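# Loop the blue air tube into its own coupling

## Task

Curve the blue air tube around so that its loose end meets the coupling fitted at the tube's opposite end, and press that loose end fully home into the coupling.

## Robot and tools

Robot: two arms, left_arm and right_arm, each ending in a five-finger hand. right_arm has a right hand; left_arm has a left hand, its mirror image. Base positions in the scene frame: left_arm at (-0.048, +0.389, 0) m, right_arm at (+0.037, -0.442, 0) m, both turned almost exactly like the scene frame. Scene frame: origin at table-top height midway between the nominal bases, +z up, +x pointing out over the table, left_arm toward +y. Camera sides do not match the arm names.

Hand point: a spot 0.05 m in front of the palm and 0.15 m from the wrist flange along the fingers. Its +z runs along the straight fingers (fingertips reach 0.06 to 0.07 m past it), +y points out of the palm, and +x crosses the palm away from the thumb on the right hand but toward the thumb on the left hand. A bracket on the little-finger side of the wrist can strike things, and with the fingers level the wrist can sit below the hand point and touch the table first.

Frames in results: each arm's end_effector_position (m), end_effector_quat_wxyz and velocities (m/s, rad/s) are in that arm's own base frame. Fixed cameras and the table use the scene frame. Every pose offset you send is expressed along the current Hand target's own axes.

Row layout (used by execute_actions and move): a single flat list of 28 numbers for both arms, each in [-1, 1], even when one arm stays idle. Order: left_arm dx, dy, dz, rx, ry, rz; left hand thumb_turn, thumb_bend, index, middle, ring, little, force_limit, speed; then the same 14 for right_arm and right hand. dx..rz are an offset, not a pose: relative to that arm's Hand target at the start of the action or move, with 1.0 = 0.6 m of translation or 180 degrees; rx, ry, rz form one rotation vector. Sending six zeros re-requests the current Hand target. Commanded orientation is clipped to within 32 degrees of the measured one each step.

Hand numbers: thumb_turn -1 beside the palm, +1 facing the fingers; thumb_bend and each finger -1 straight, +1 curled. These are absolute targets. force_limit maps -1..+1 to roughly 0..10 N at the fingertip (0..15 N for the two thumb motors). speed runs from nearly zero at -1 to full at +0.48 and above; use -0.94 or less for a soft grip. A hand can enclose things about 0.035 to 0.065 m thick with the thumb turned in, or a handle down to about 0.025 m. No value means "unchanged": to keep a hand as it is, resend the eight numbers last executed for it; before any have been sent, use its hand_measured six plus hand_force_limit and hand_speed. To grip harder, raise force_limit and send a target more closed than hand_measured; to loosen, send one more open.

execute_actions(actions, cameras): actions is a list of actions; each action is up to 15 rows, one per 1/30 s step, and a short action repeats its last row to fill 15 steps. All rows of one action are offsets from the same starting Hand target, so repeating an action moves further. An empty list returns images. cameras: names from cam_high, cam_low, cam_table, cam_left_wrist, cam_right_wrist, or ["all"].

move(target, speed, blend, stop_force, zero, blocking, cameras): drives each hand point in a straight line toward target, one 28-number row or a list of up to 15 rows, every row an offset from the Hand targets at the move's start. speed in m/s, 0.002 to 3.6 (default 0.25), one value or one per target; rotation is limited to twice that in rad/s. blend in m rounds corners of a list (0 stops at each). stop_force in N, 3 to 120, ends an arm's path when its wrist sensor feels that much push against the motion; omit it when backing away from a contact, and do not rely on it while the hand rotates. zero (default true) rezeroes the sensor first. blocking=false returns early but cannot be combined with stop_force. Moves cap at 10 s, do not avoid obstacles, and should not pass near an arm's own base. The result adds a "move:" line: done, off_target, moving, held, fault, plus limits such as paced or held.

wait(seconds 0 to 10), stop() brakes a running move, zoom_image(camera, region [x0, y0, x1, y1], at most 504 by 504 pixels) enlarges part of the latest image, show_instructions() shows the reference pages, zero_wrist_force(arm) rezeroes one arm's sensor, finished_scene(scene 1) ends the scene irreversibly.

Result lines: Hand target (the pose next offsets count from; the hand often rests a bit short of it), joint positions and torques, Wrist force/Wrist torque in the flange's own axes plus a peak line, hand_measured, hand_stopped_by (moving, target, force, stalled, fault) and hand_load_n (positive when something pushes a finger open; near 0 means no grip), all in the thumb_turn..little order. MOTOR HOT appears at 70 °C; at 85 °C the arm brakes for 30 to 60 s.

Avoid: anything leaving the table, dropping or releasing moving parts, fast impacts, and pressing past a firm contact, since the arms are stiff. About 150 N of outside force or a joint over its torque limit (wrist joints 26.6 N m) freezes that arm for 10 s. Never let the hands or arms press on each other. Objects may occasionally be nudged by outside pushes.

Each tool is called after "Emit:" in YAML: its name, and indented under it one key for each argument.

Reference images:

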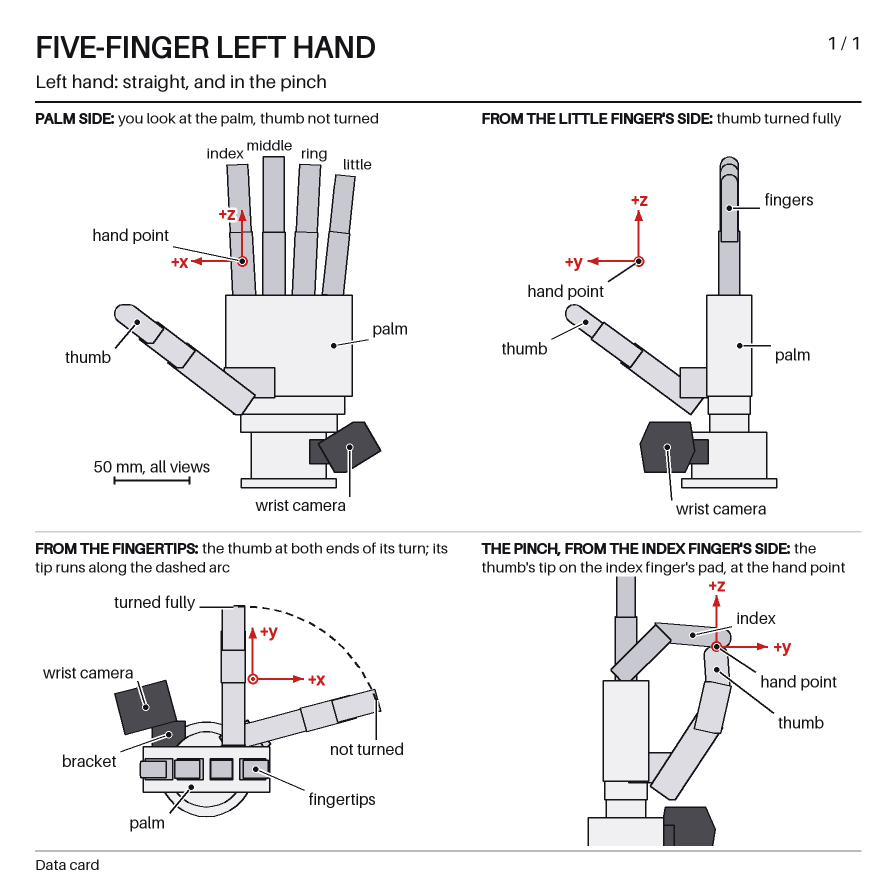

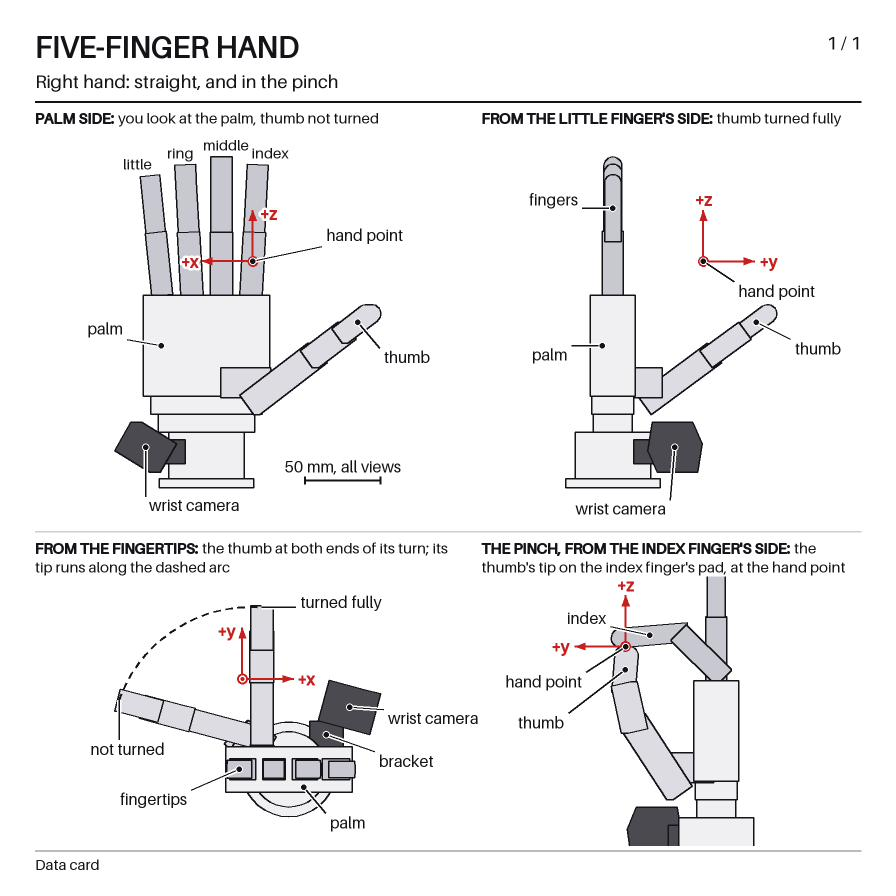

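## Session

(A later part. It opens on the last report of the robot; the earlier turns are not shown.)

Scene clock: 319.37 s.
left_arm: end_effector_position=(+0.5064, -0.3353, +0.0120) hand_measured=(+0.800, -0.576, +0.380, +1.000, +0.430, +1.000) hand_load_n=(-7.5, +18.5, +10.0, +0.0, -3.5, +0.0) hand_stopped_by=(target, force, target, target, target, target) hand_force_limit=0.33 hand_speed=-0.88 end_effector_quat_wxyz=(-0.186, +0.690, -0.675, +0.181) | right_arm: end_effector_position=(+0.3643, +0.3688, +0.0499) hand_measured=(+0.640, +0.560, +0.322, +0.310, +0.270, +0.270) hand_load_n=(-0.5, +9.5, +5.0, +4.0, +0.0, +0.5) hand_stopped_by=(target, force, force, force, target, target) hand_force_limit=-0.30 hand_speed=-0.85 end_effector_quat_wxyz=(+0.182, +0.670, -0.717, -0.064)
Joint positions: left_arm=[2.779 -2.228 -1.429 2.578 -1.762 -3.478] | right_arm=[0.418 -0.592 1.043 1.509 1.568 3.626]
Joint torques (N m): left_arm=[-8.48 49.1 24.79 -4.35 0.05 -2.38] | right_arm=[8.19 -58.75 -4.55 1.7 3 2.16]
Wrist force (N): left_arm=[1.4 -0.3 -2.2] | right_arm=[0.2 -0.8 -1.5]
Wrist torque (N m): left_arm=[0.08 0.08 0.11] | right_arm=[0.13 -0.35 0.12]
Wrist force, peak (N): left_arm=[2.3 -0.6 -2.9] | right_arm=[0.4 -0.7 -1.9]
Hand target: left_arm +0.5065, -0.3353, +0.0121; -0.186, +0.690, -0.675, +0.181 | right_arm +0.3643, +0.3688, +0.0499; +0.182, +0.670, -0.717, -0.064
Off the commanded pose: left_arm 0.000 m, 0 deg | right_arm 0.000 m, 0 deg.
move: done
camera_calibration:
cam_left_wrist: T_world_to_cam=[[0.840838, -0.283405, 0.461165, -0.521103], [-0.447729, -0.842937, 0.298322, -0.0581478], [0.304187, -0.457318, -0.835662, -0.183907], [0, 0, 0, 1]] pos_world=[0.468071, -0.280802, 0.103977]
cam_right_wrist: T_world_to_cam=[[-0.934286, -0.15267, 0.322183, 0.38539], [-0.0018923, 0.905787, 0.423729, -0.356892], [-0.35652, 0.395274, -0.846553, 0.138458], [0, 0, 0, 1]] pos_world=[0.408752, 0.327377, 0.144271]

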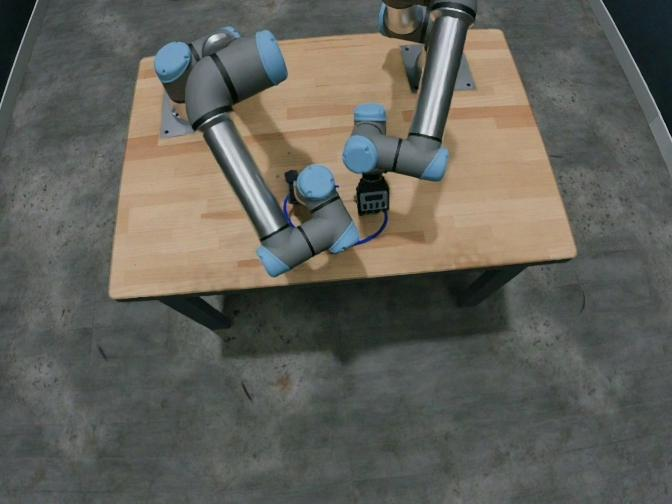

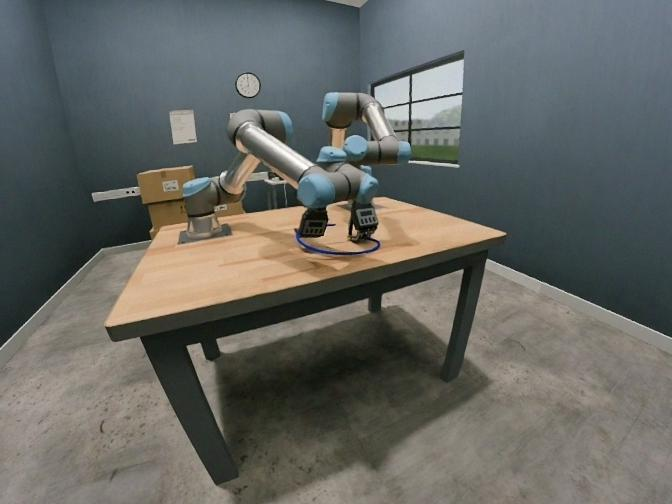

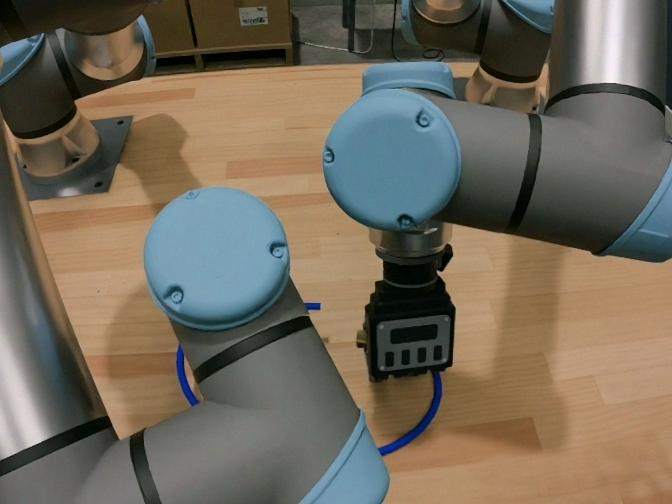

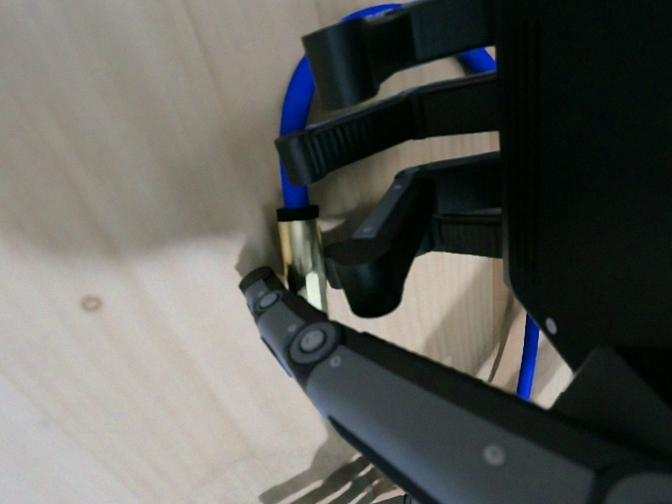

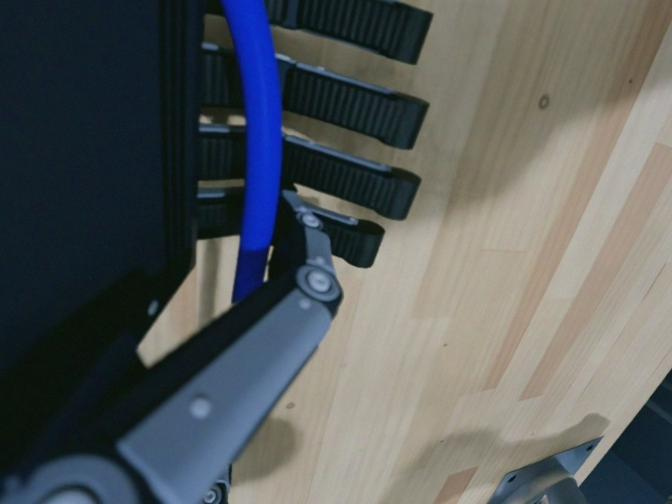

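Emit:
move:
  target: [0,0.00415,-0.0428,0,0,0,0.8,0.0,0.38,1,0.38,1,0.33,-0.88,0,0,0,0,0,0,0.64,0.95,0.7,0.7,0.27,0.27,-0.3,-0.85]
  speed: 0.05
  cameras: ["all"]

Emit:
zoom_image:
  camera: "cam_left_wrist"
  region: [260, 190, 350, 330]

Emit:
zoom_image:
  camera: "cam_low"
  region: [316, 205, 386, 250]

Scene clock: 320.90 s.
left_arm: end_effector_position=(+0.4912, -0.3357, +0.0331) hand_measured=(+0.800, -0.576, +0.380, +1.000, +0.428, +1.000) hand_load_n=(-8.5, +19.0, +9.0, +0.0, +0.0, +0.0) hand_stopped_by=(target, force, target, target, target, target) hand_force_limit=0.33 hand_speed=-0.88 end_effector_quat_wxyz=(-0.186, +0.690, -0.675, +0.181) end_effector_velocity=(+0.001, -0.001, -0.003) end_effector_angular_velocity=(+0.000, +0.000, -0.001) | right_arm: end_effector_position=(+0.3643, +0.3688, +0.0499) hand_measured=(+0.640, +0.560, +0.322, +0.310, +0.270, +0.270) hand_load_n=(-0.5, +9.5, +5.5, +4.0, +0.0, +0.5) hand_stopped_by=(target, force, force, force, target, target) hand_force_limit=-0.30 hand_speed=-0.85 end_effector_quat_wxyz=(+0.182, +0.670, -0.717, -0.064)
Joint positions: left_arm=[2.767 -2.178 -1.454 2.551 -1.768 -3.489] | right_arm=[0.418 -0.592 1.043 1.509 1.568 3.626]
Joint velocities: left_arm=[0 -0.006 0.002 0.004 0.001 0] | right_arm=[within noise]
Joint torques (N m): left_arm=[8.78 33.65 25.89 0.24 -0.38 0.38] | right_arm=[7.61 -58.12 -5.66 1.85 2.74 2.14]
Wrist force (N): left_arm=[0.5 0.1 -0.5] | right_arm=[0.2 -0.6 -1.6]
Wrist torque (N m): left_arm=[0.06 0.24 0.10] | right_arm=[0.17 -0.36 0.13]
Wrist force, peak (N): left_arm=[1.6 -0.8 -2.2] | right_arm=[0.1 -0.8 -1.7]
Hand target: left_arm +0.4914, -0.3357, +0.0331; -0.186, +0.690, -0.675, +0.181 | right_arm +0.3643, +0.3688, +0.0499; +0.182, +0.670, -0.717, -0.064
Off the commanded pose: left_arm 0.000 m, 0 deg | right_arm 0.000 m, 0 deg.
move: done
camera_calibration:
cam_left_wrist: T_world_to_cam=[[0.84095, -0.283502, 0.460902, -0.518127], [-0.447722, -0.842902, 0.298431, -0.071637], [0.303889, -0.457321, -0.835768, -0.161656], [0, 0, 0, 1]] pos_world=[0.452771, -0.281202, 0.125077]
cam_right_wrist: T_world_to_cam=[[-0.934286, -0.15267, 0.322183, 0.38539], [-0.0018923, 0.905787, 0.423729, -0.356892], [-0.35652, 0.395274, -0.846553, 0.138458], [0, 0, 0, 1]] pos_world=[0.408752, 0.327377, 0.144271]

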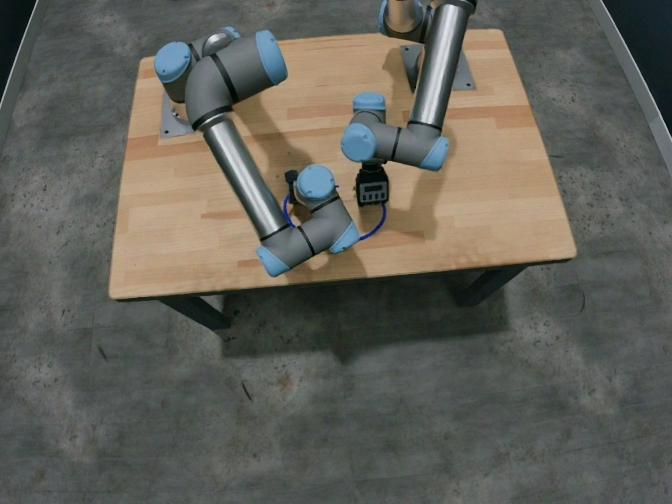

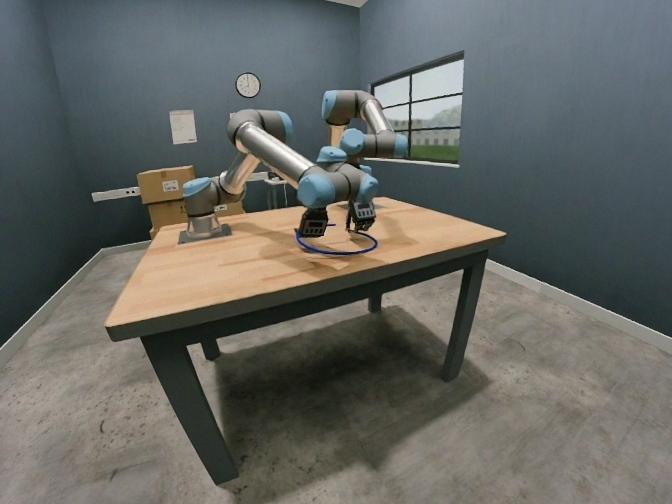

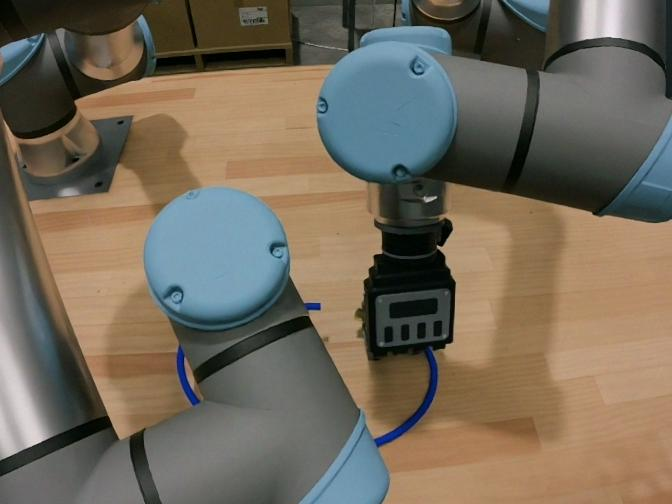

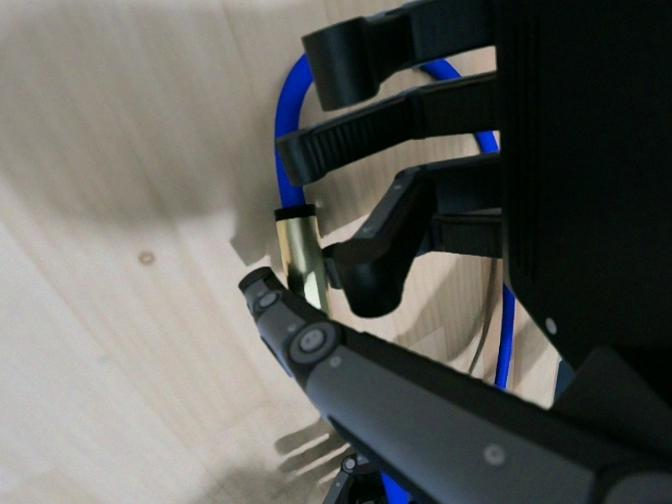

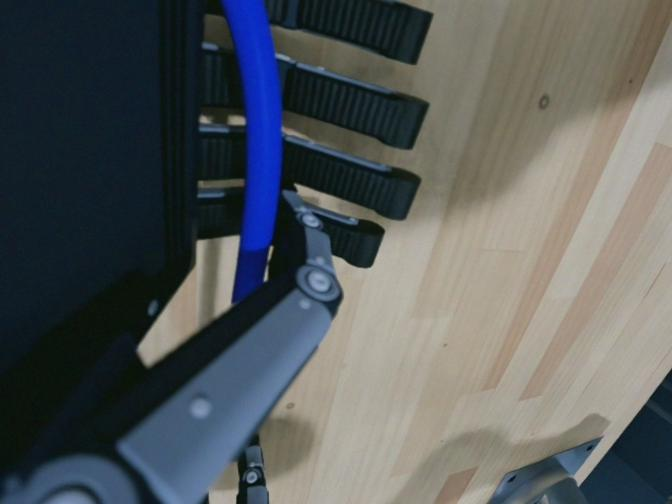

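Scaled by 3.600.

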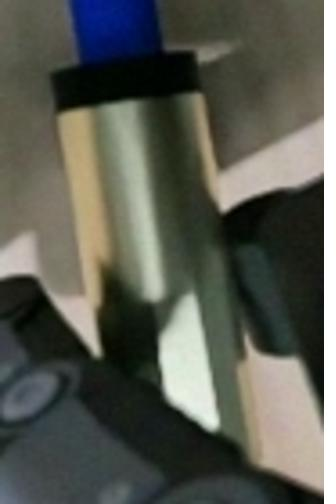

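Scaled by 7.200.

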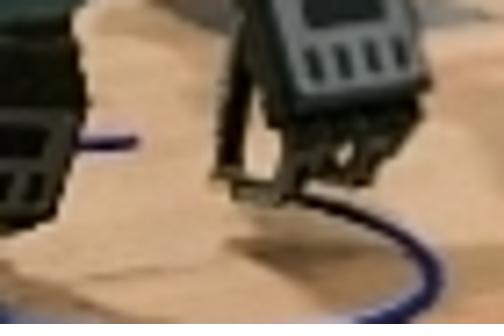

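Emit:
zoom_image:
  camera: "cam_table"
  region: [290, 280, 390, 360]

Scaled by 5.040.

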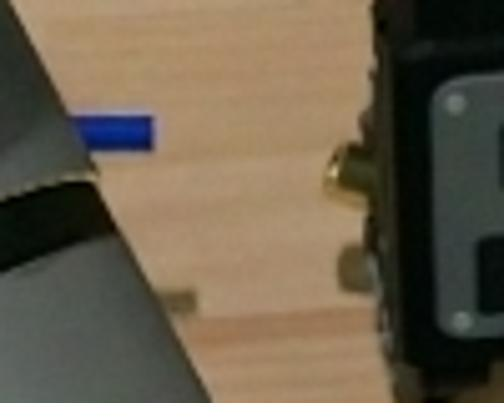

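Emit:
move:
  target: [-0.0137,0.0505,-0.0292,0,0.0667,0.1155,0.8,0.0,0.38,1,0.38,1,0.33,-0.88,-0.0218,0.0235,0.0387,0.1201,-0.033,-0.1335,0.64,0.95,0.7,0.7,0.27,0.27,-0.3,-0.85]
  speed: 0.1
  cameras: ["cam_low","cam_left_wrist","cam_right_wrist","cam_table"]

Scene clock: 329.47 s.
left_arm: end_effector_position=(+0.4563, -0.3282, +0.0330) hand_measured=(+0.800, -0.576, +0.380, +1.000, +0.428, +1.000) hand_load_n=(-4.0, +17.0, +8.5, +0.0, +0.0, +0.0) hand_stopped_by=(target, force, target, target, target, target) hand_force_limit=0.33 hand_speed=-0.88 end_effector_quat_wxyz=(+0.145, -0.535, +0.804, -0.215) | right_arm: end_effector_position=(+0.3433, +0.3795, +0.0309) hand_measured=(+0.640, +0.560, +0.322, +0.310, +0.270, +0.270) hand_load_n=(+0.0, +10.0, +5.5, +4.0, +0.0, +0.5) hand_stopped_by=(target, force, force, force, target, target) hand_force_limit=-0.30 hand_speed=-0.85 end_effector_quat_wxyz=(+0.000, +0.822, -0.570, +0.000)
Joint positions: left_arm=[2.824 -2.099 -1.577 2.629 -1.534 -3.073] | right_arm=[0.492 -0.809 1.311 1.069 1.57 3.276]
Joint torques (N m): left_arm=[-5.85 32.46 26.82 -0.55 -1.39 -2] | right_arm=[-7.1 -40.76 -24.32 4.29 -0.13 2.43]
Wrist force (N): left_arm=[-0.2 0.1 -0.2] | right_arm=[0.7 -0.7 -1.2]
Wrist torque (N m): left_arm=[0.04 0.21 0.07] | right_arm=[0.05 -0.28 -0.01]
Wrist force, peak (N): left_arm=[0.7 0.3 -0.8] | right_arm=[0.9 -0.9 -1.6]
Hand target: left_arm +0.4562, -0.3283, +0.0330; +0.145, -0.535, +0.804, -0.215 | right_arm +0.3435, +0.3794, +0.0309; +0.000, +0.822, -0.570, +0.000
Off the commanded pose: left_arm 0.000 m, 0 deg | right_arm 0.000 m, 0 deg.
move: done
camera_calibration:
cam_left_wrist: T_world_to_cam=[[0.653131, -0.601239, 0.460361, -0.505237], [-0.75171, -0.588153, 0.298342, 0.141392], [0.0913879, -0.540914, -0.836098, -0.0781388], [0, 0, 0, 1]] pos_world=[0.443412, -0.262875, 0.125077]
cam_right_wrist: T_world_to_cam=[[-0.824322, -0.56398, -0.0491806, 0.503418], [-0.500297, 0.685066, 0.529516, -0.106945], [-0.264945, 0.461097, -0.846873, 0.0543273], [0, 0, 0, 1]] pos_world=[0.375868, 0.332132, 0.127396]
Images, in order (width x height): cam_low 672x504, cam_table 672x504, cam_left_wrist 672x504, cam_right_wrist 672x504.

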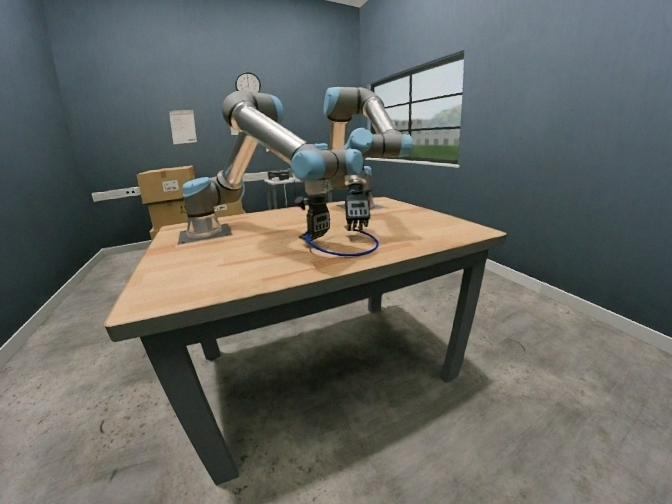

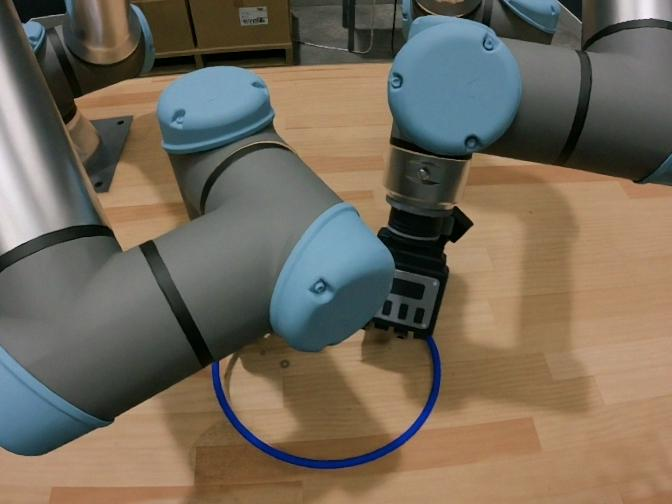

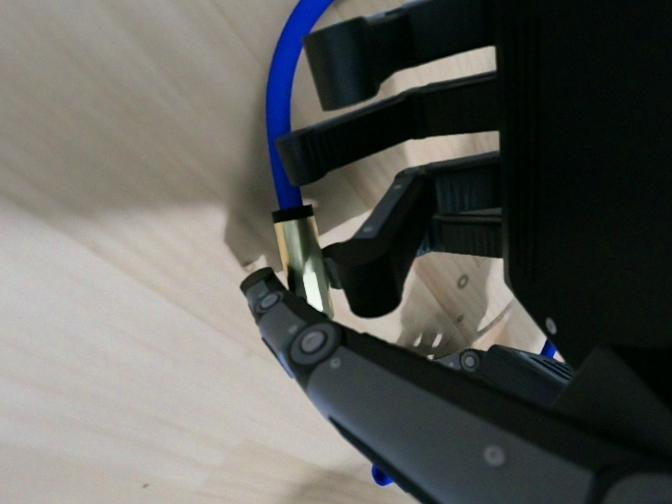

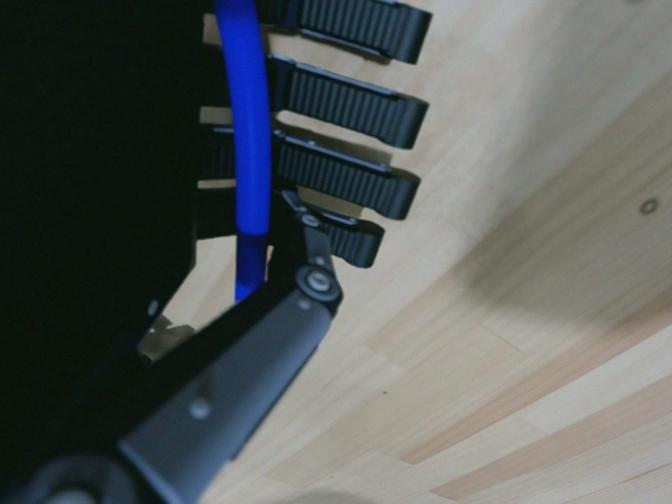

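Emit:
move:
  target:
    - [-0.0263,0.0486,-0.0281,0,0.0475,0.0823,0.8,0.0,0.38,1,0.38,1,0.33,-0.88,-0.0187,0.0155,0,0,0,-0.125,0.64,0.95,0.7,0.7,0.27,0.27,-0.3,-0.85]
    - [-0.0643,0.1016,-0.0587,0,0.1031,0.1785,0.8,0.0,0.38,1,0.38,1,0.33,-0.88,0.0463,0.0248,0,0,0,-0.3264,0.64,0.95,0.7,0.7,0.27,0.27,-0.3,-0.85]
    - [-0.1122,0.1557,-0.0899,0,0.1586,0.2747,0.8,0.0,0.38,1,0.38,1,0.33,-0.88,0.181,0.0242,0,0,0,-0.4694,0.64,0.95,0.7,0.7,0.27,0.27,-0.3,-0.85]
  speed: 0.18
  blend: 0.01
  cameras: ["cam_low","cam_left_wrist","cam_right_wrist","cam_table"]

Scene clock: 334.43 s.
left_arm: end_effector_position=(+0.3827, -0.2245, +0.0331) hand_measured=(+0.800, -0.576, +0.380, +1.000, +0.428, +1.000) hand_load_n=(+3.0, +11.5, +7.0, +0.0, +0.0, +0.0) hand_stopped_by=(target, force, target, target, target, target) hand_force_limit=0.33 hand_speed=-0.88 end_effector_quat_wxyz=(+0.024, -0.086, +0.962, -0.257) | right_arm: end_effector_position=(+0.3678, +0.2726, +0.0308) hand_measured=(+0.640, +0.560, +0.322, +0.310, +0.270, +0.270) hand_load_n=(+0.5, +9.5, +5.5, +4.0, +0.0, +0.0) hand_stopped_by=(target, force, force, force, target, target) hand_force_limit=-0.30 hand_speed=-0.85 end_effector_quat_wxyz=(+0.000, +0.992, +0.130, +0.000)
Joint positions: left_arm=[3.106 -2.056 -1.764 2.372 -1.062 -1.816] | right_arm=[0.461 -0.9 1.478 0.993 1.57 1.771]
Joint torques (N m): left_arm=[-9.72 39.01 23.81 -0.26 -0.47 1.97] | right_arm=[10.89 -35.68 -22.17 3.95 -2.79 -1.91]
Wrist force (N): left_arm=[-0.3 0.7 -0.3] | right_arm=[1.0 -0.5 -1.0]
Wrist torque (N m): left_arm=[0.01 0.12 -0.02] | right_arm=[0.02 -0.26 0.11]
Wrist force, peak (N): left_arm=[-0.9 0.9 -0.3] | right_arm=[1.3 -0.7 -1.7]
Hand target: left_arm +0.3827, -0.2245, +0.0331; +0.024, -0.086, +0.962, -0.257 | right_arm +0.3679, +0.2726, +0.0308; +0.000, +0.991, +0.130, +0.000
Off the commanded pose: left_arm 0.000 m, 0 deg | right_arm 0.000 m, 0 deg.
move: done
camera_calibration:
cam_left_wrist: T_world_to_cam=[[-0.149292, -0.876094, 0.458444, -0.149436], [-0.901869, 0.310735, 0.300126, 0.406324], [-0.405394, -0.36865, -0.836513, 0.213524], [0, 0, 0, 1]] pos_world=[0.430702, -0.178463, 0.125175]
cam_right_wrist: T_world_to_cam=[[0.481763, -0.874867, -0.0501237, 0.0676365], [-0.730187, -0.432401, 0.529014, 0.367762], [-0.484491, -0.21826, -0.847131, 0.375923], [0, 0, 0, 1]] pos_world=[0.418081, 0.300243, 0.127295]
Images, in order (width x height): cam_low 672x504, cam_table 672x504, cam_left_wrist 672x504, cam_right_wrist 672x504.

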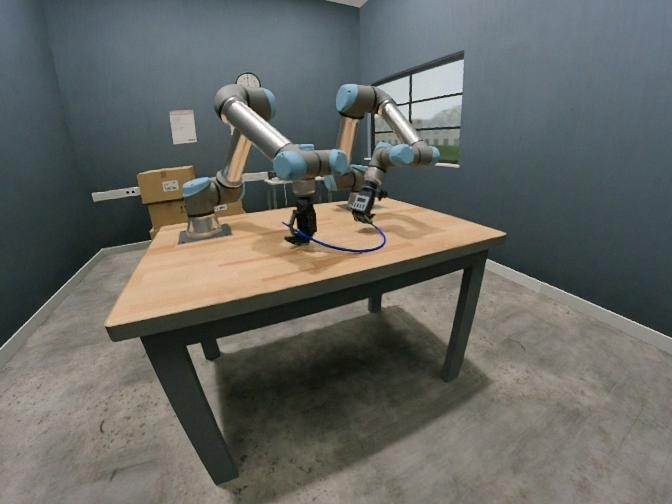

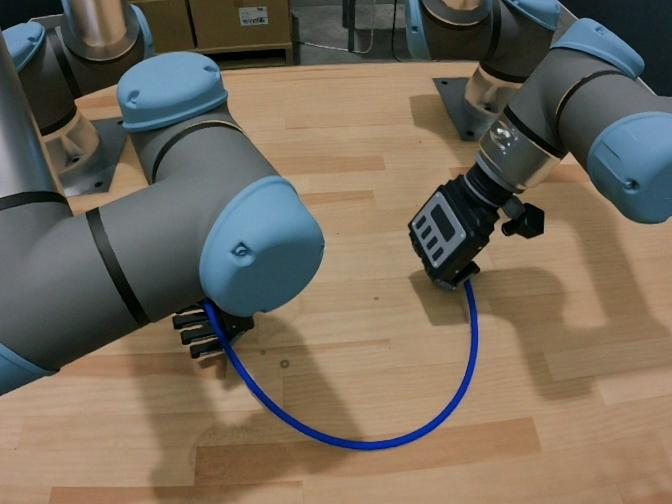

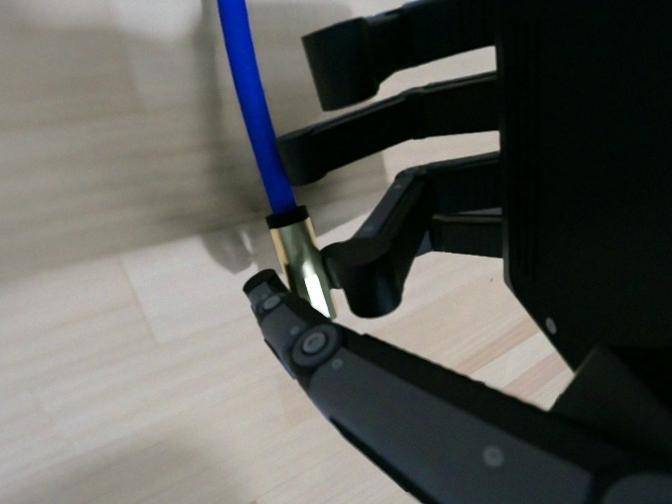

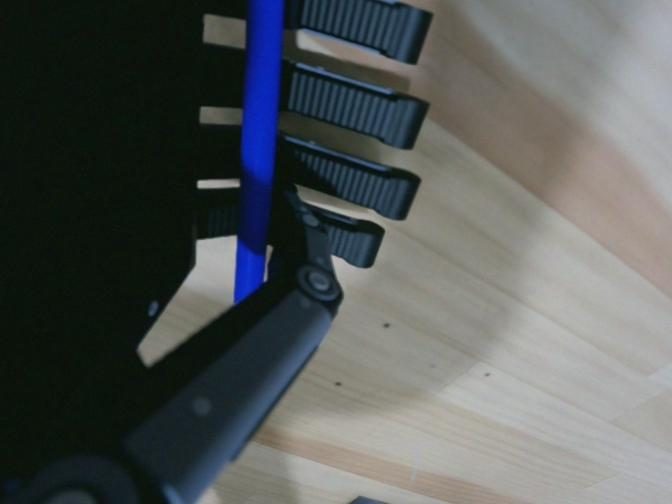

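Emit:
move:
  target:
    - [0.021,0.0765,-0.0442,0,0.0556,0.0962,0.8,0.0,0.38,1,0.38,1,0.33,-0.88,0.0443,0.0977,0,0,0,-0.1431,0.64,0.95,0.7,0.7,0.27,0.27,-0.3,-0.85]
    - [0.0358,0.1462,-0.0844,0,0.1111,0.1924,0.8,0.0,0.38,1,0.38,1,0.33,-0.88,0.1088,0.1537,0,0,0,-0.2861,0.64,0.95,0.7,0.7,0.27,0.27,-0.3,-0.85]
    - [0.0432,0.1995,-0.1152,0,0.1667,0.2887,0.8,0.0,0.38,1,0.38,1,0.33,-0.88,0.1805,0.1627,0,0,0,-0.4292,0.64,0.95,0.7,0.7,0.27,0.27,-0.3,-0.85]
    - [0.058,0.2174,-0.1255,0,0.2222,0.3849,0.8,0.0,0.38,1,0.38,1,0.33,-0.88,0.25,0.1535,0,0,0,-0.5333,0.64,0.95,0.7,0.7,0.27,0.27,-0.3,-0.85]
  speed: 0.18
  blend: 0.01
  cameras: ["cam_low","cam_left_wrist","cam_right_wrist","cam_table"]

Scene clock: 341.13 s.
left_arm: end_effector_position=(+0.3217, -0.0825, +0.0333) hand_measured=(+0.800, -0.576, +0.380, +1.000, +0.428, +1.000) hand_load_n=(+3.0, +8.0, +5.5, +0.0, +0.5, +0.0) hand_stopped_by=(target, force, target, target, target, target) hand_force_limit=0.33 hand_speed=-0.88 end_effector_quat_wxyz=(-0.148, +0.553, +0.793, -0.211) | right_arm: end_effector_position=(+0.5366, +0.2223, +0.0307) hand_measured=(+0.640, +0.560, +0.322, +0.310, +0.270, +0.270) hand_load_n=(+0.5, +9.5, +5.0, +3.5, +0.0, +0.0) hand_stopped_by=(target, force, force, force, target, target) hand_force_limit=-0.30 hand_speed=-0.85 end_effector_quat_wxyz=(+0.000, +0.567, +0.824, +0.000)
Joint positions: left_arm=[3.26 -2.108 -1.89 1.917 -1.456 -0.205] | right_arm=[0.197 -0.875 1.434 1.013 1.57 -0.169]
Joint torques (N m): left_arm=[11.27 30.54 20.37 -1.51 -0.15 1] | right_arm=[8.39 -51.26 -2.61 0.51 -2.44 -1.67]
Wrist force (N): left_arm=[-0.6 0.5 0.0] | right_arm=[1.1 -0.9 -1.2]
Wrist torque (N m): left_arm=[0.01 0.14 -0.05] | right_arm=[0.02 -0.29 0.12]
Wrist force, peak (N): left_arm=[-0.6 0.9 -0.5] | right_arm=[1.3 -1.0 -1.7]
Hand target: left_arm +0.3218, -0.0825, +0.0333; -0.148, +0.553, +0.793, -0.211 | right_arm +0.5365, +0.2224, +0.0307; +0.000, +0.567, +0.824, +0.000
Off the commanded pose: left_arm 0.000 m, 0 deg | right_arm 0.000 m, 0 deg.
move: done
camera_calibration:
cam_left_wrist: T_world_to_cam=[[-0.888528, -0.00628066, 0.458778, 0.275371], [0.149723, 0.941202, 0.302857, 0.0206858], [-0.433705, 0.337787, -0.835344, 0.308704], [0, 0, 0, 1]] pos_world=[0.375465, -0.122016, 0.125274]
cam_right_wrist: T_world_to_cam=[[0.819756, 0.570551, -0.0497258, -0.560319], [0.506423, -0.681585, 0.528184, -0.138793], [0.267463, -0.458164, -0.847673, 0.0964408], [0, 0, 0, 1]] pos_world=[0.503818, 0.269277, 0.127196]
Images, in order (width x height): cam_low 672x504, cam_table 672x504, cam_left_wrist 672x504, cam_right_wrist 672x504.

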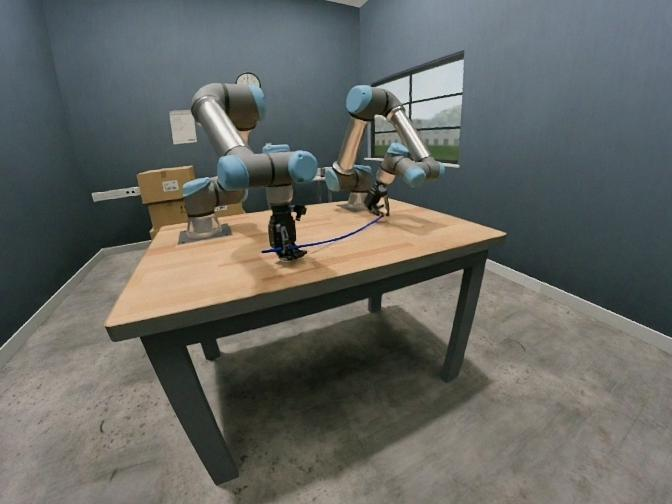

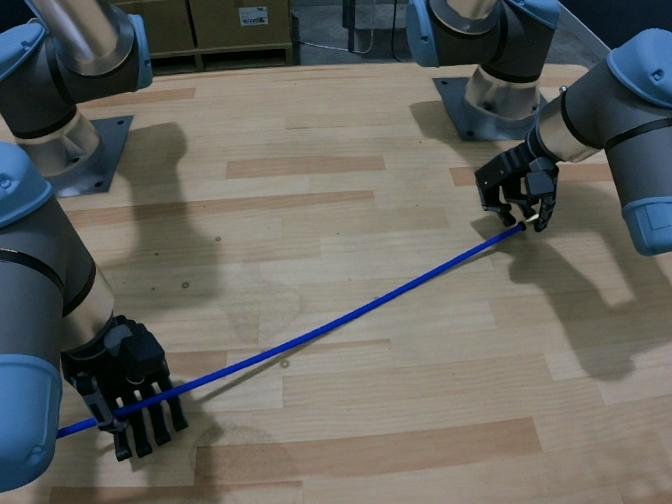

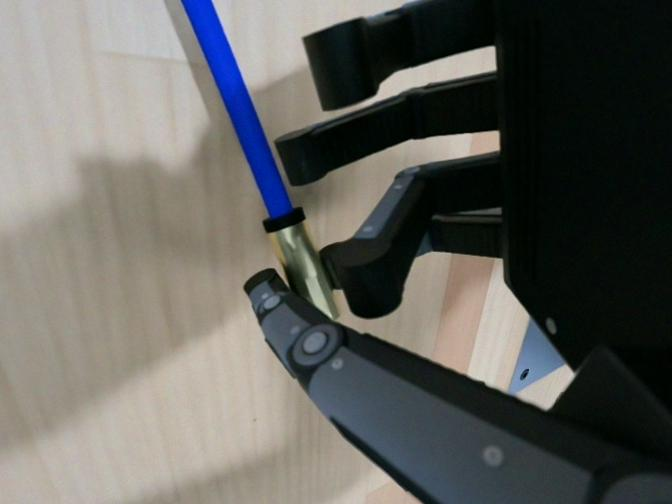

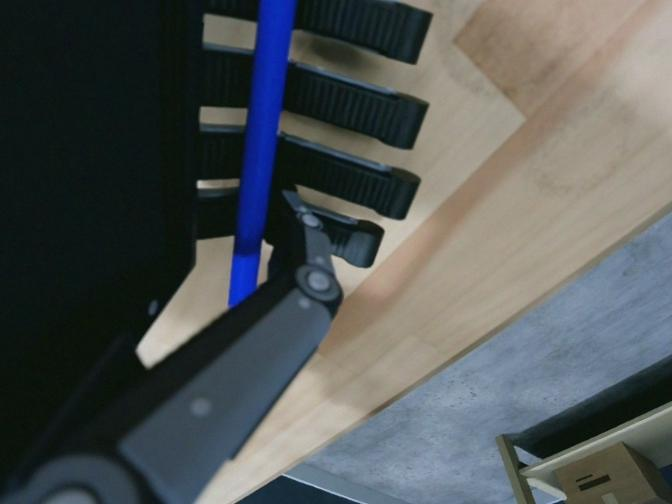

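Emit:
move:
  target: [-0.02,-0.1225,-0.2122,0,-0.0385,0.0222,0.8,0.0,0.38,1,0.38,1,0.33,-0.88,0,0,-0.2,0,0.1111,0,0.64,0.95,0.7,0.7,0.34,0.34,-0.3,-0.85]
  speed: 0.12
  cameras: ["all"]

Scene clock: 344.17 s.
left_arm: end_effector_position=(+0.3257, -0.0940, +0.1802) hand_measured=(+0.800, -0.576, +0.380, +1.000, +0.428, +1.000) hand_load_n=(+2.5, +8.0, +5.5, +0.0, +0.0, +0.0) hand_stopped_by=(target, force, target, target, target, target) hand_force_limit=0.33 hand_speed=-0.88 end_effector_quat_wxyz=(-0.092, +0.566, +0.780, -0.249) | right_arm: end_effector_position=(+0.5367, +0.2223, +0.1507) hand_measured=(+0.640, +0.560, +0.322, +0.310, +0.340, +0.340) hand_load_n=(+0.5, +9.5, +5.5, +4.0, +0.5, +0.0) hand_stopped_by=(target, force, force, force, target, target) hand_force_limit=-0.30 hand_speed=-0.85 end_effector_quat_wxyz=(-0.143, +0.558, +0.811, +0.098)
Joint positions: left_arm=[3.318 -1.854 -1.791 1.574 -1.364 -0.086] | right_arm=[0.029 -0.986 1.33 1.346 1.242 -0.357]
Joint torques (N m): left_arm=[-8.03 27.57 9.39 -2.96 -0.88 -2.09] | right_arm=[10.11 -33.75 -5.87 3.39 0.54 1.96]
Wrist force (N): left_arm=[-0.4 0.5 0.0] | right_arm=[1.2 -0.8 -1.6]
Wrist torque (N m): left_arm=[-0.01 0.14 -0.05] | right_arm=[0.04 -0.41 0.21]
Wrist force, peak (N): left_arm=[-0.7 0.8 0.4] | right_arm=[1.4 -0.9 -2.1]
Hand target: left_arm +0.3257, -0.0940, +0.1802; -0.092, +0.566, +0.780, -0.249 | right_arm +0.5366, +0.2223, +0.1507; -0.143, +0.558, +0.811, +0.098
Off the commanded pose: left_arm 0.000 m, 0 deg | right_arm 0.000 m, 0 deg.
move: done
camera_calibration:
cam_left_wrist: T_world_to_cam=[[-0.909656, 0.0511571, 0.4122, 0.232152], [0.138213, 0.973115, 0.184242, 0.0145257], [-0.391693, 0.224568, -0.89227, 0.423011], [0, 0, 0, 1]] pos_world=[0.374861, -0.121006, 0.279071]
cam_right_wrist: T_world_to_cam=[[0.818713, 0.573101, 0.035553, -0.567335], [0.553441, -0.804096, 0.217099, -0.153455], [0.153008, -0.158065, -0.975502, 0.212194], [0, 0, 0, 1]] pos_world=[0.516946, 0.235288, 0.260481]

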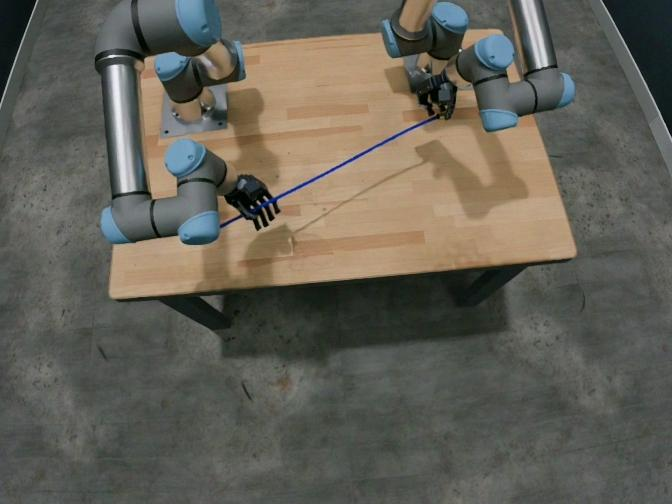

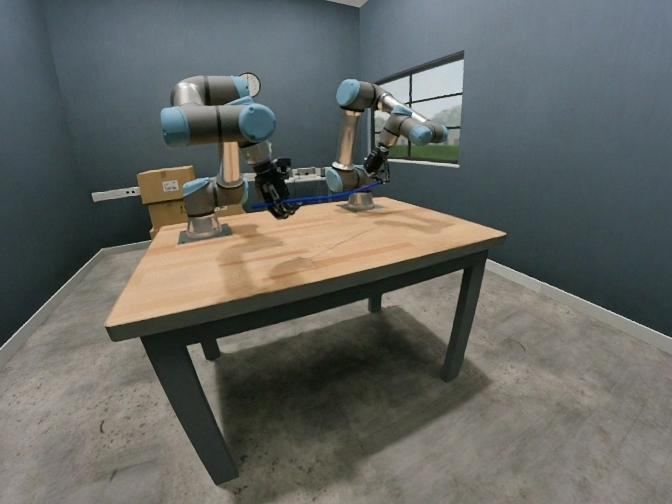

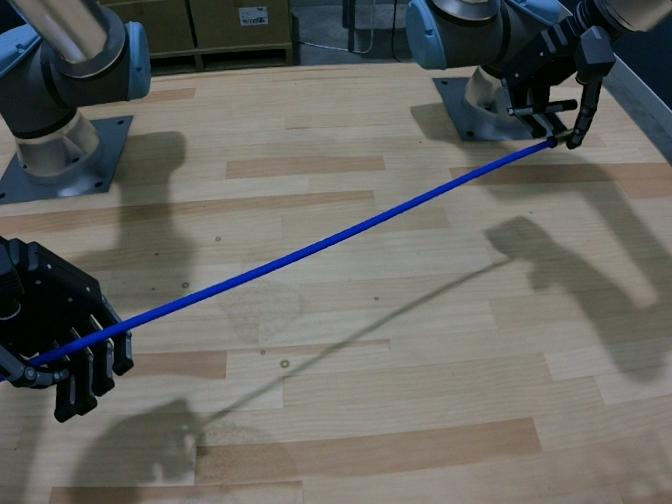

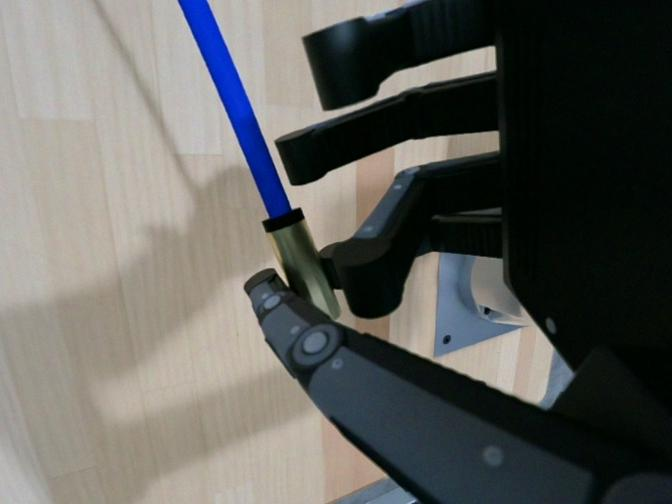

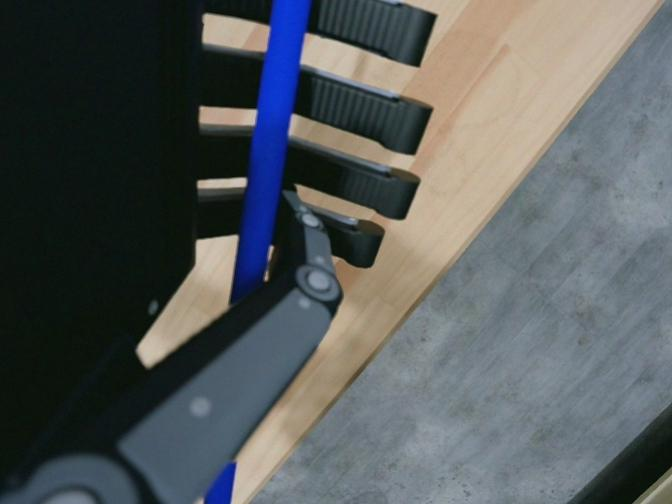

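Emit:
execute_actions:
  actions:
    - [[0,0,0,0,0,0,0.8,-0.9,0.38,1,0.38,1,0.33,-0.6,0,0,0,0,0,0,0.64,0.95,0.7,0.7,0.34,0.34,-0.3,-0.85]]
  cameras: ["cam_left_wrist","cam_right_wrist","cam_table","cam_low"]

Scene clock: 345.10 s.
left_arm: end_effector_position=(+0.3257, -0.0940, +0.1802) hand_measured=(+0.800, -0.900, +0.380, +1.000, +0.428, +1.000) hand_load_n=(+0.0, +0.0, +0.0, +0.0, +0.0, +0.0) hand_stopped_by=(target, target, target, target, target, target) hand_force_limit=0.33 hand_speed=-0.60 end_effector_quat_wxyz=(-0.092, +0.566, +0.780, -0.249) | right_arm: end_effector_position=(+0.5366, +0.2223, +0.1507) hand_measured=(+0.640, +0.560, +0.322, +0.310, +0.340, +0.340) hand_load_n=(+0.5, +9.5, +5.5, +4.0, +0.0, +0.0) hand_stopped_by=(target, force, force, force, target, target) hand_force_limit=-0.30 hand_speed=-0.85 end_effector_quat_wxyz=(-0.143, +0.558, +0.811, +0.098)
Joint positions: left_arm=[3.317 -1.854 -1.791 1.574 -1.364 -0.086] | right_arm=[0.029 -0.986 1.33 1.347 1.242 -0.357]
Joint torques (N m): left_arm=[-10.41 31.54 8.21 -5.02 -1.09 -2.06] | right_arm=[10.69 -34.65 -4.65 4.21 -3.5 0.8]
Wrist force (N): left_arm=[-0.5 0.2 -0.4] | right_arm=[1.6 -0.8 -1.4]
Wrist torque (N m): left_arm=[-0.01 0.11 -0.02] | right_arm=[0.03 -0.48 0.23]
Wrist force, peak (N): left_arm=[-0.8 0.2 -0.6] | right_arm=[1.4 -0.8 -1.9]
Hand target: left_arm +0.3257, -0.0940, +0.1802; -0.092, +0.566, +0.780, -0.249 | right_arm +0.5366, +0.2223, +0.1507; -0.143, +0.558, +0.811, +0.098
Off the commanded pose: left_arm 0.000 m, 0 deg | right_arm 0.000 m, 0 deg.
camera_calibration:
cam_left_wrist: T_world_to_cam=[[-0.909586, 0.051259, 0.412343, 0.232007], [0.138337, 0.973107, 0.18419, 0.0145064], [-0.391812, 0.224579, -0.892215, 0.423003], [0, 0, 0, 1]] pos_world=[0.374761, -0.121006, 0.279071]
cam_right_wrist: T_world_to_cam=[[0.818716, 0.573114, 0.0352703, -0.567237], [0.553548, -0.804107, 0.216786, -0.153268], [0.152604, -0.157963, -0.975582, 0.212333], [0, 0, 0, 1]] pos_world=[0.516845, 0.235389, 0.260381]
Images, in order (width x height): cam_low 672x504, cam_table 672x504, cam_left_wrist 672x504, cam_right_wrist 672x504.

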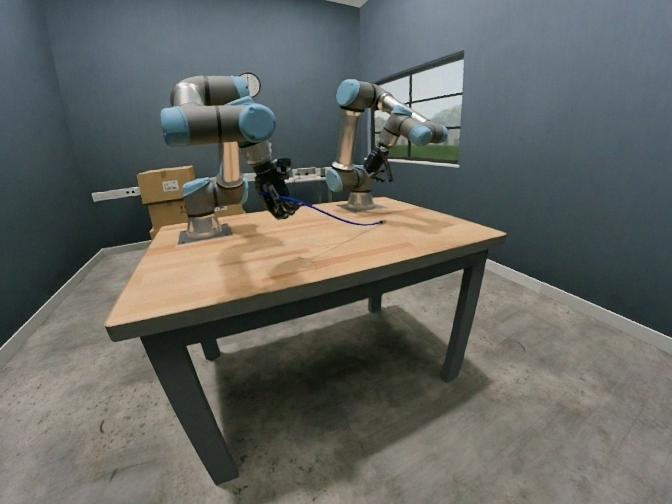

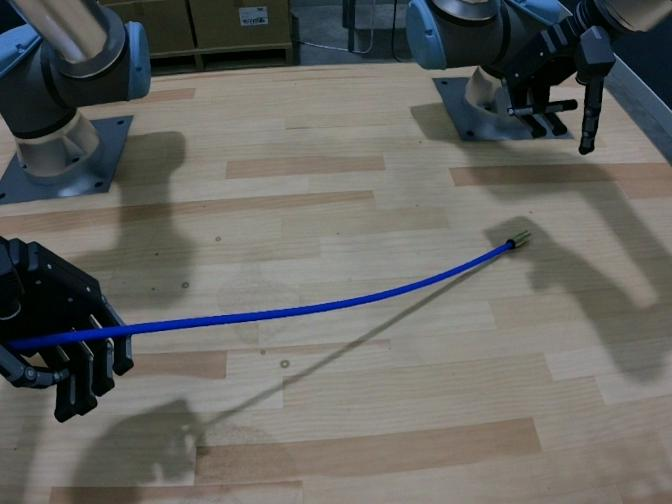

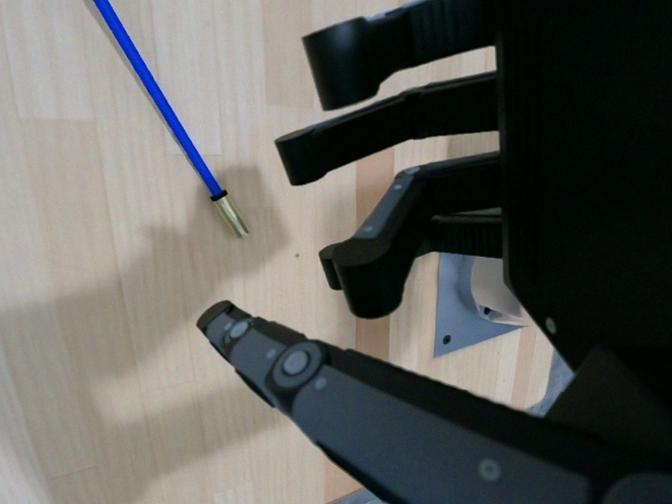

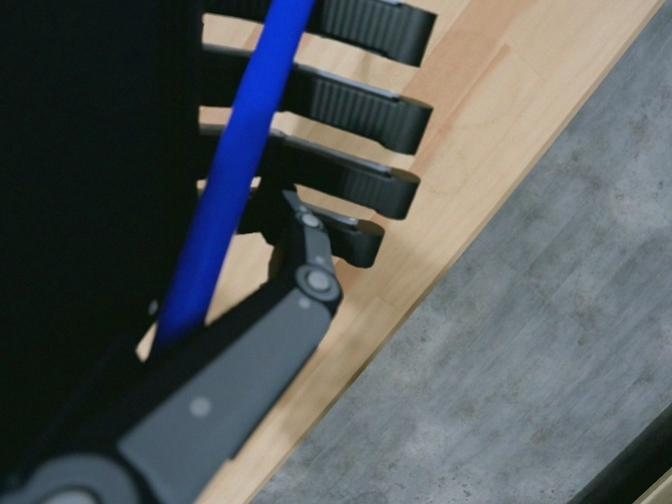

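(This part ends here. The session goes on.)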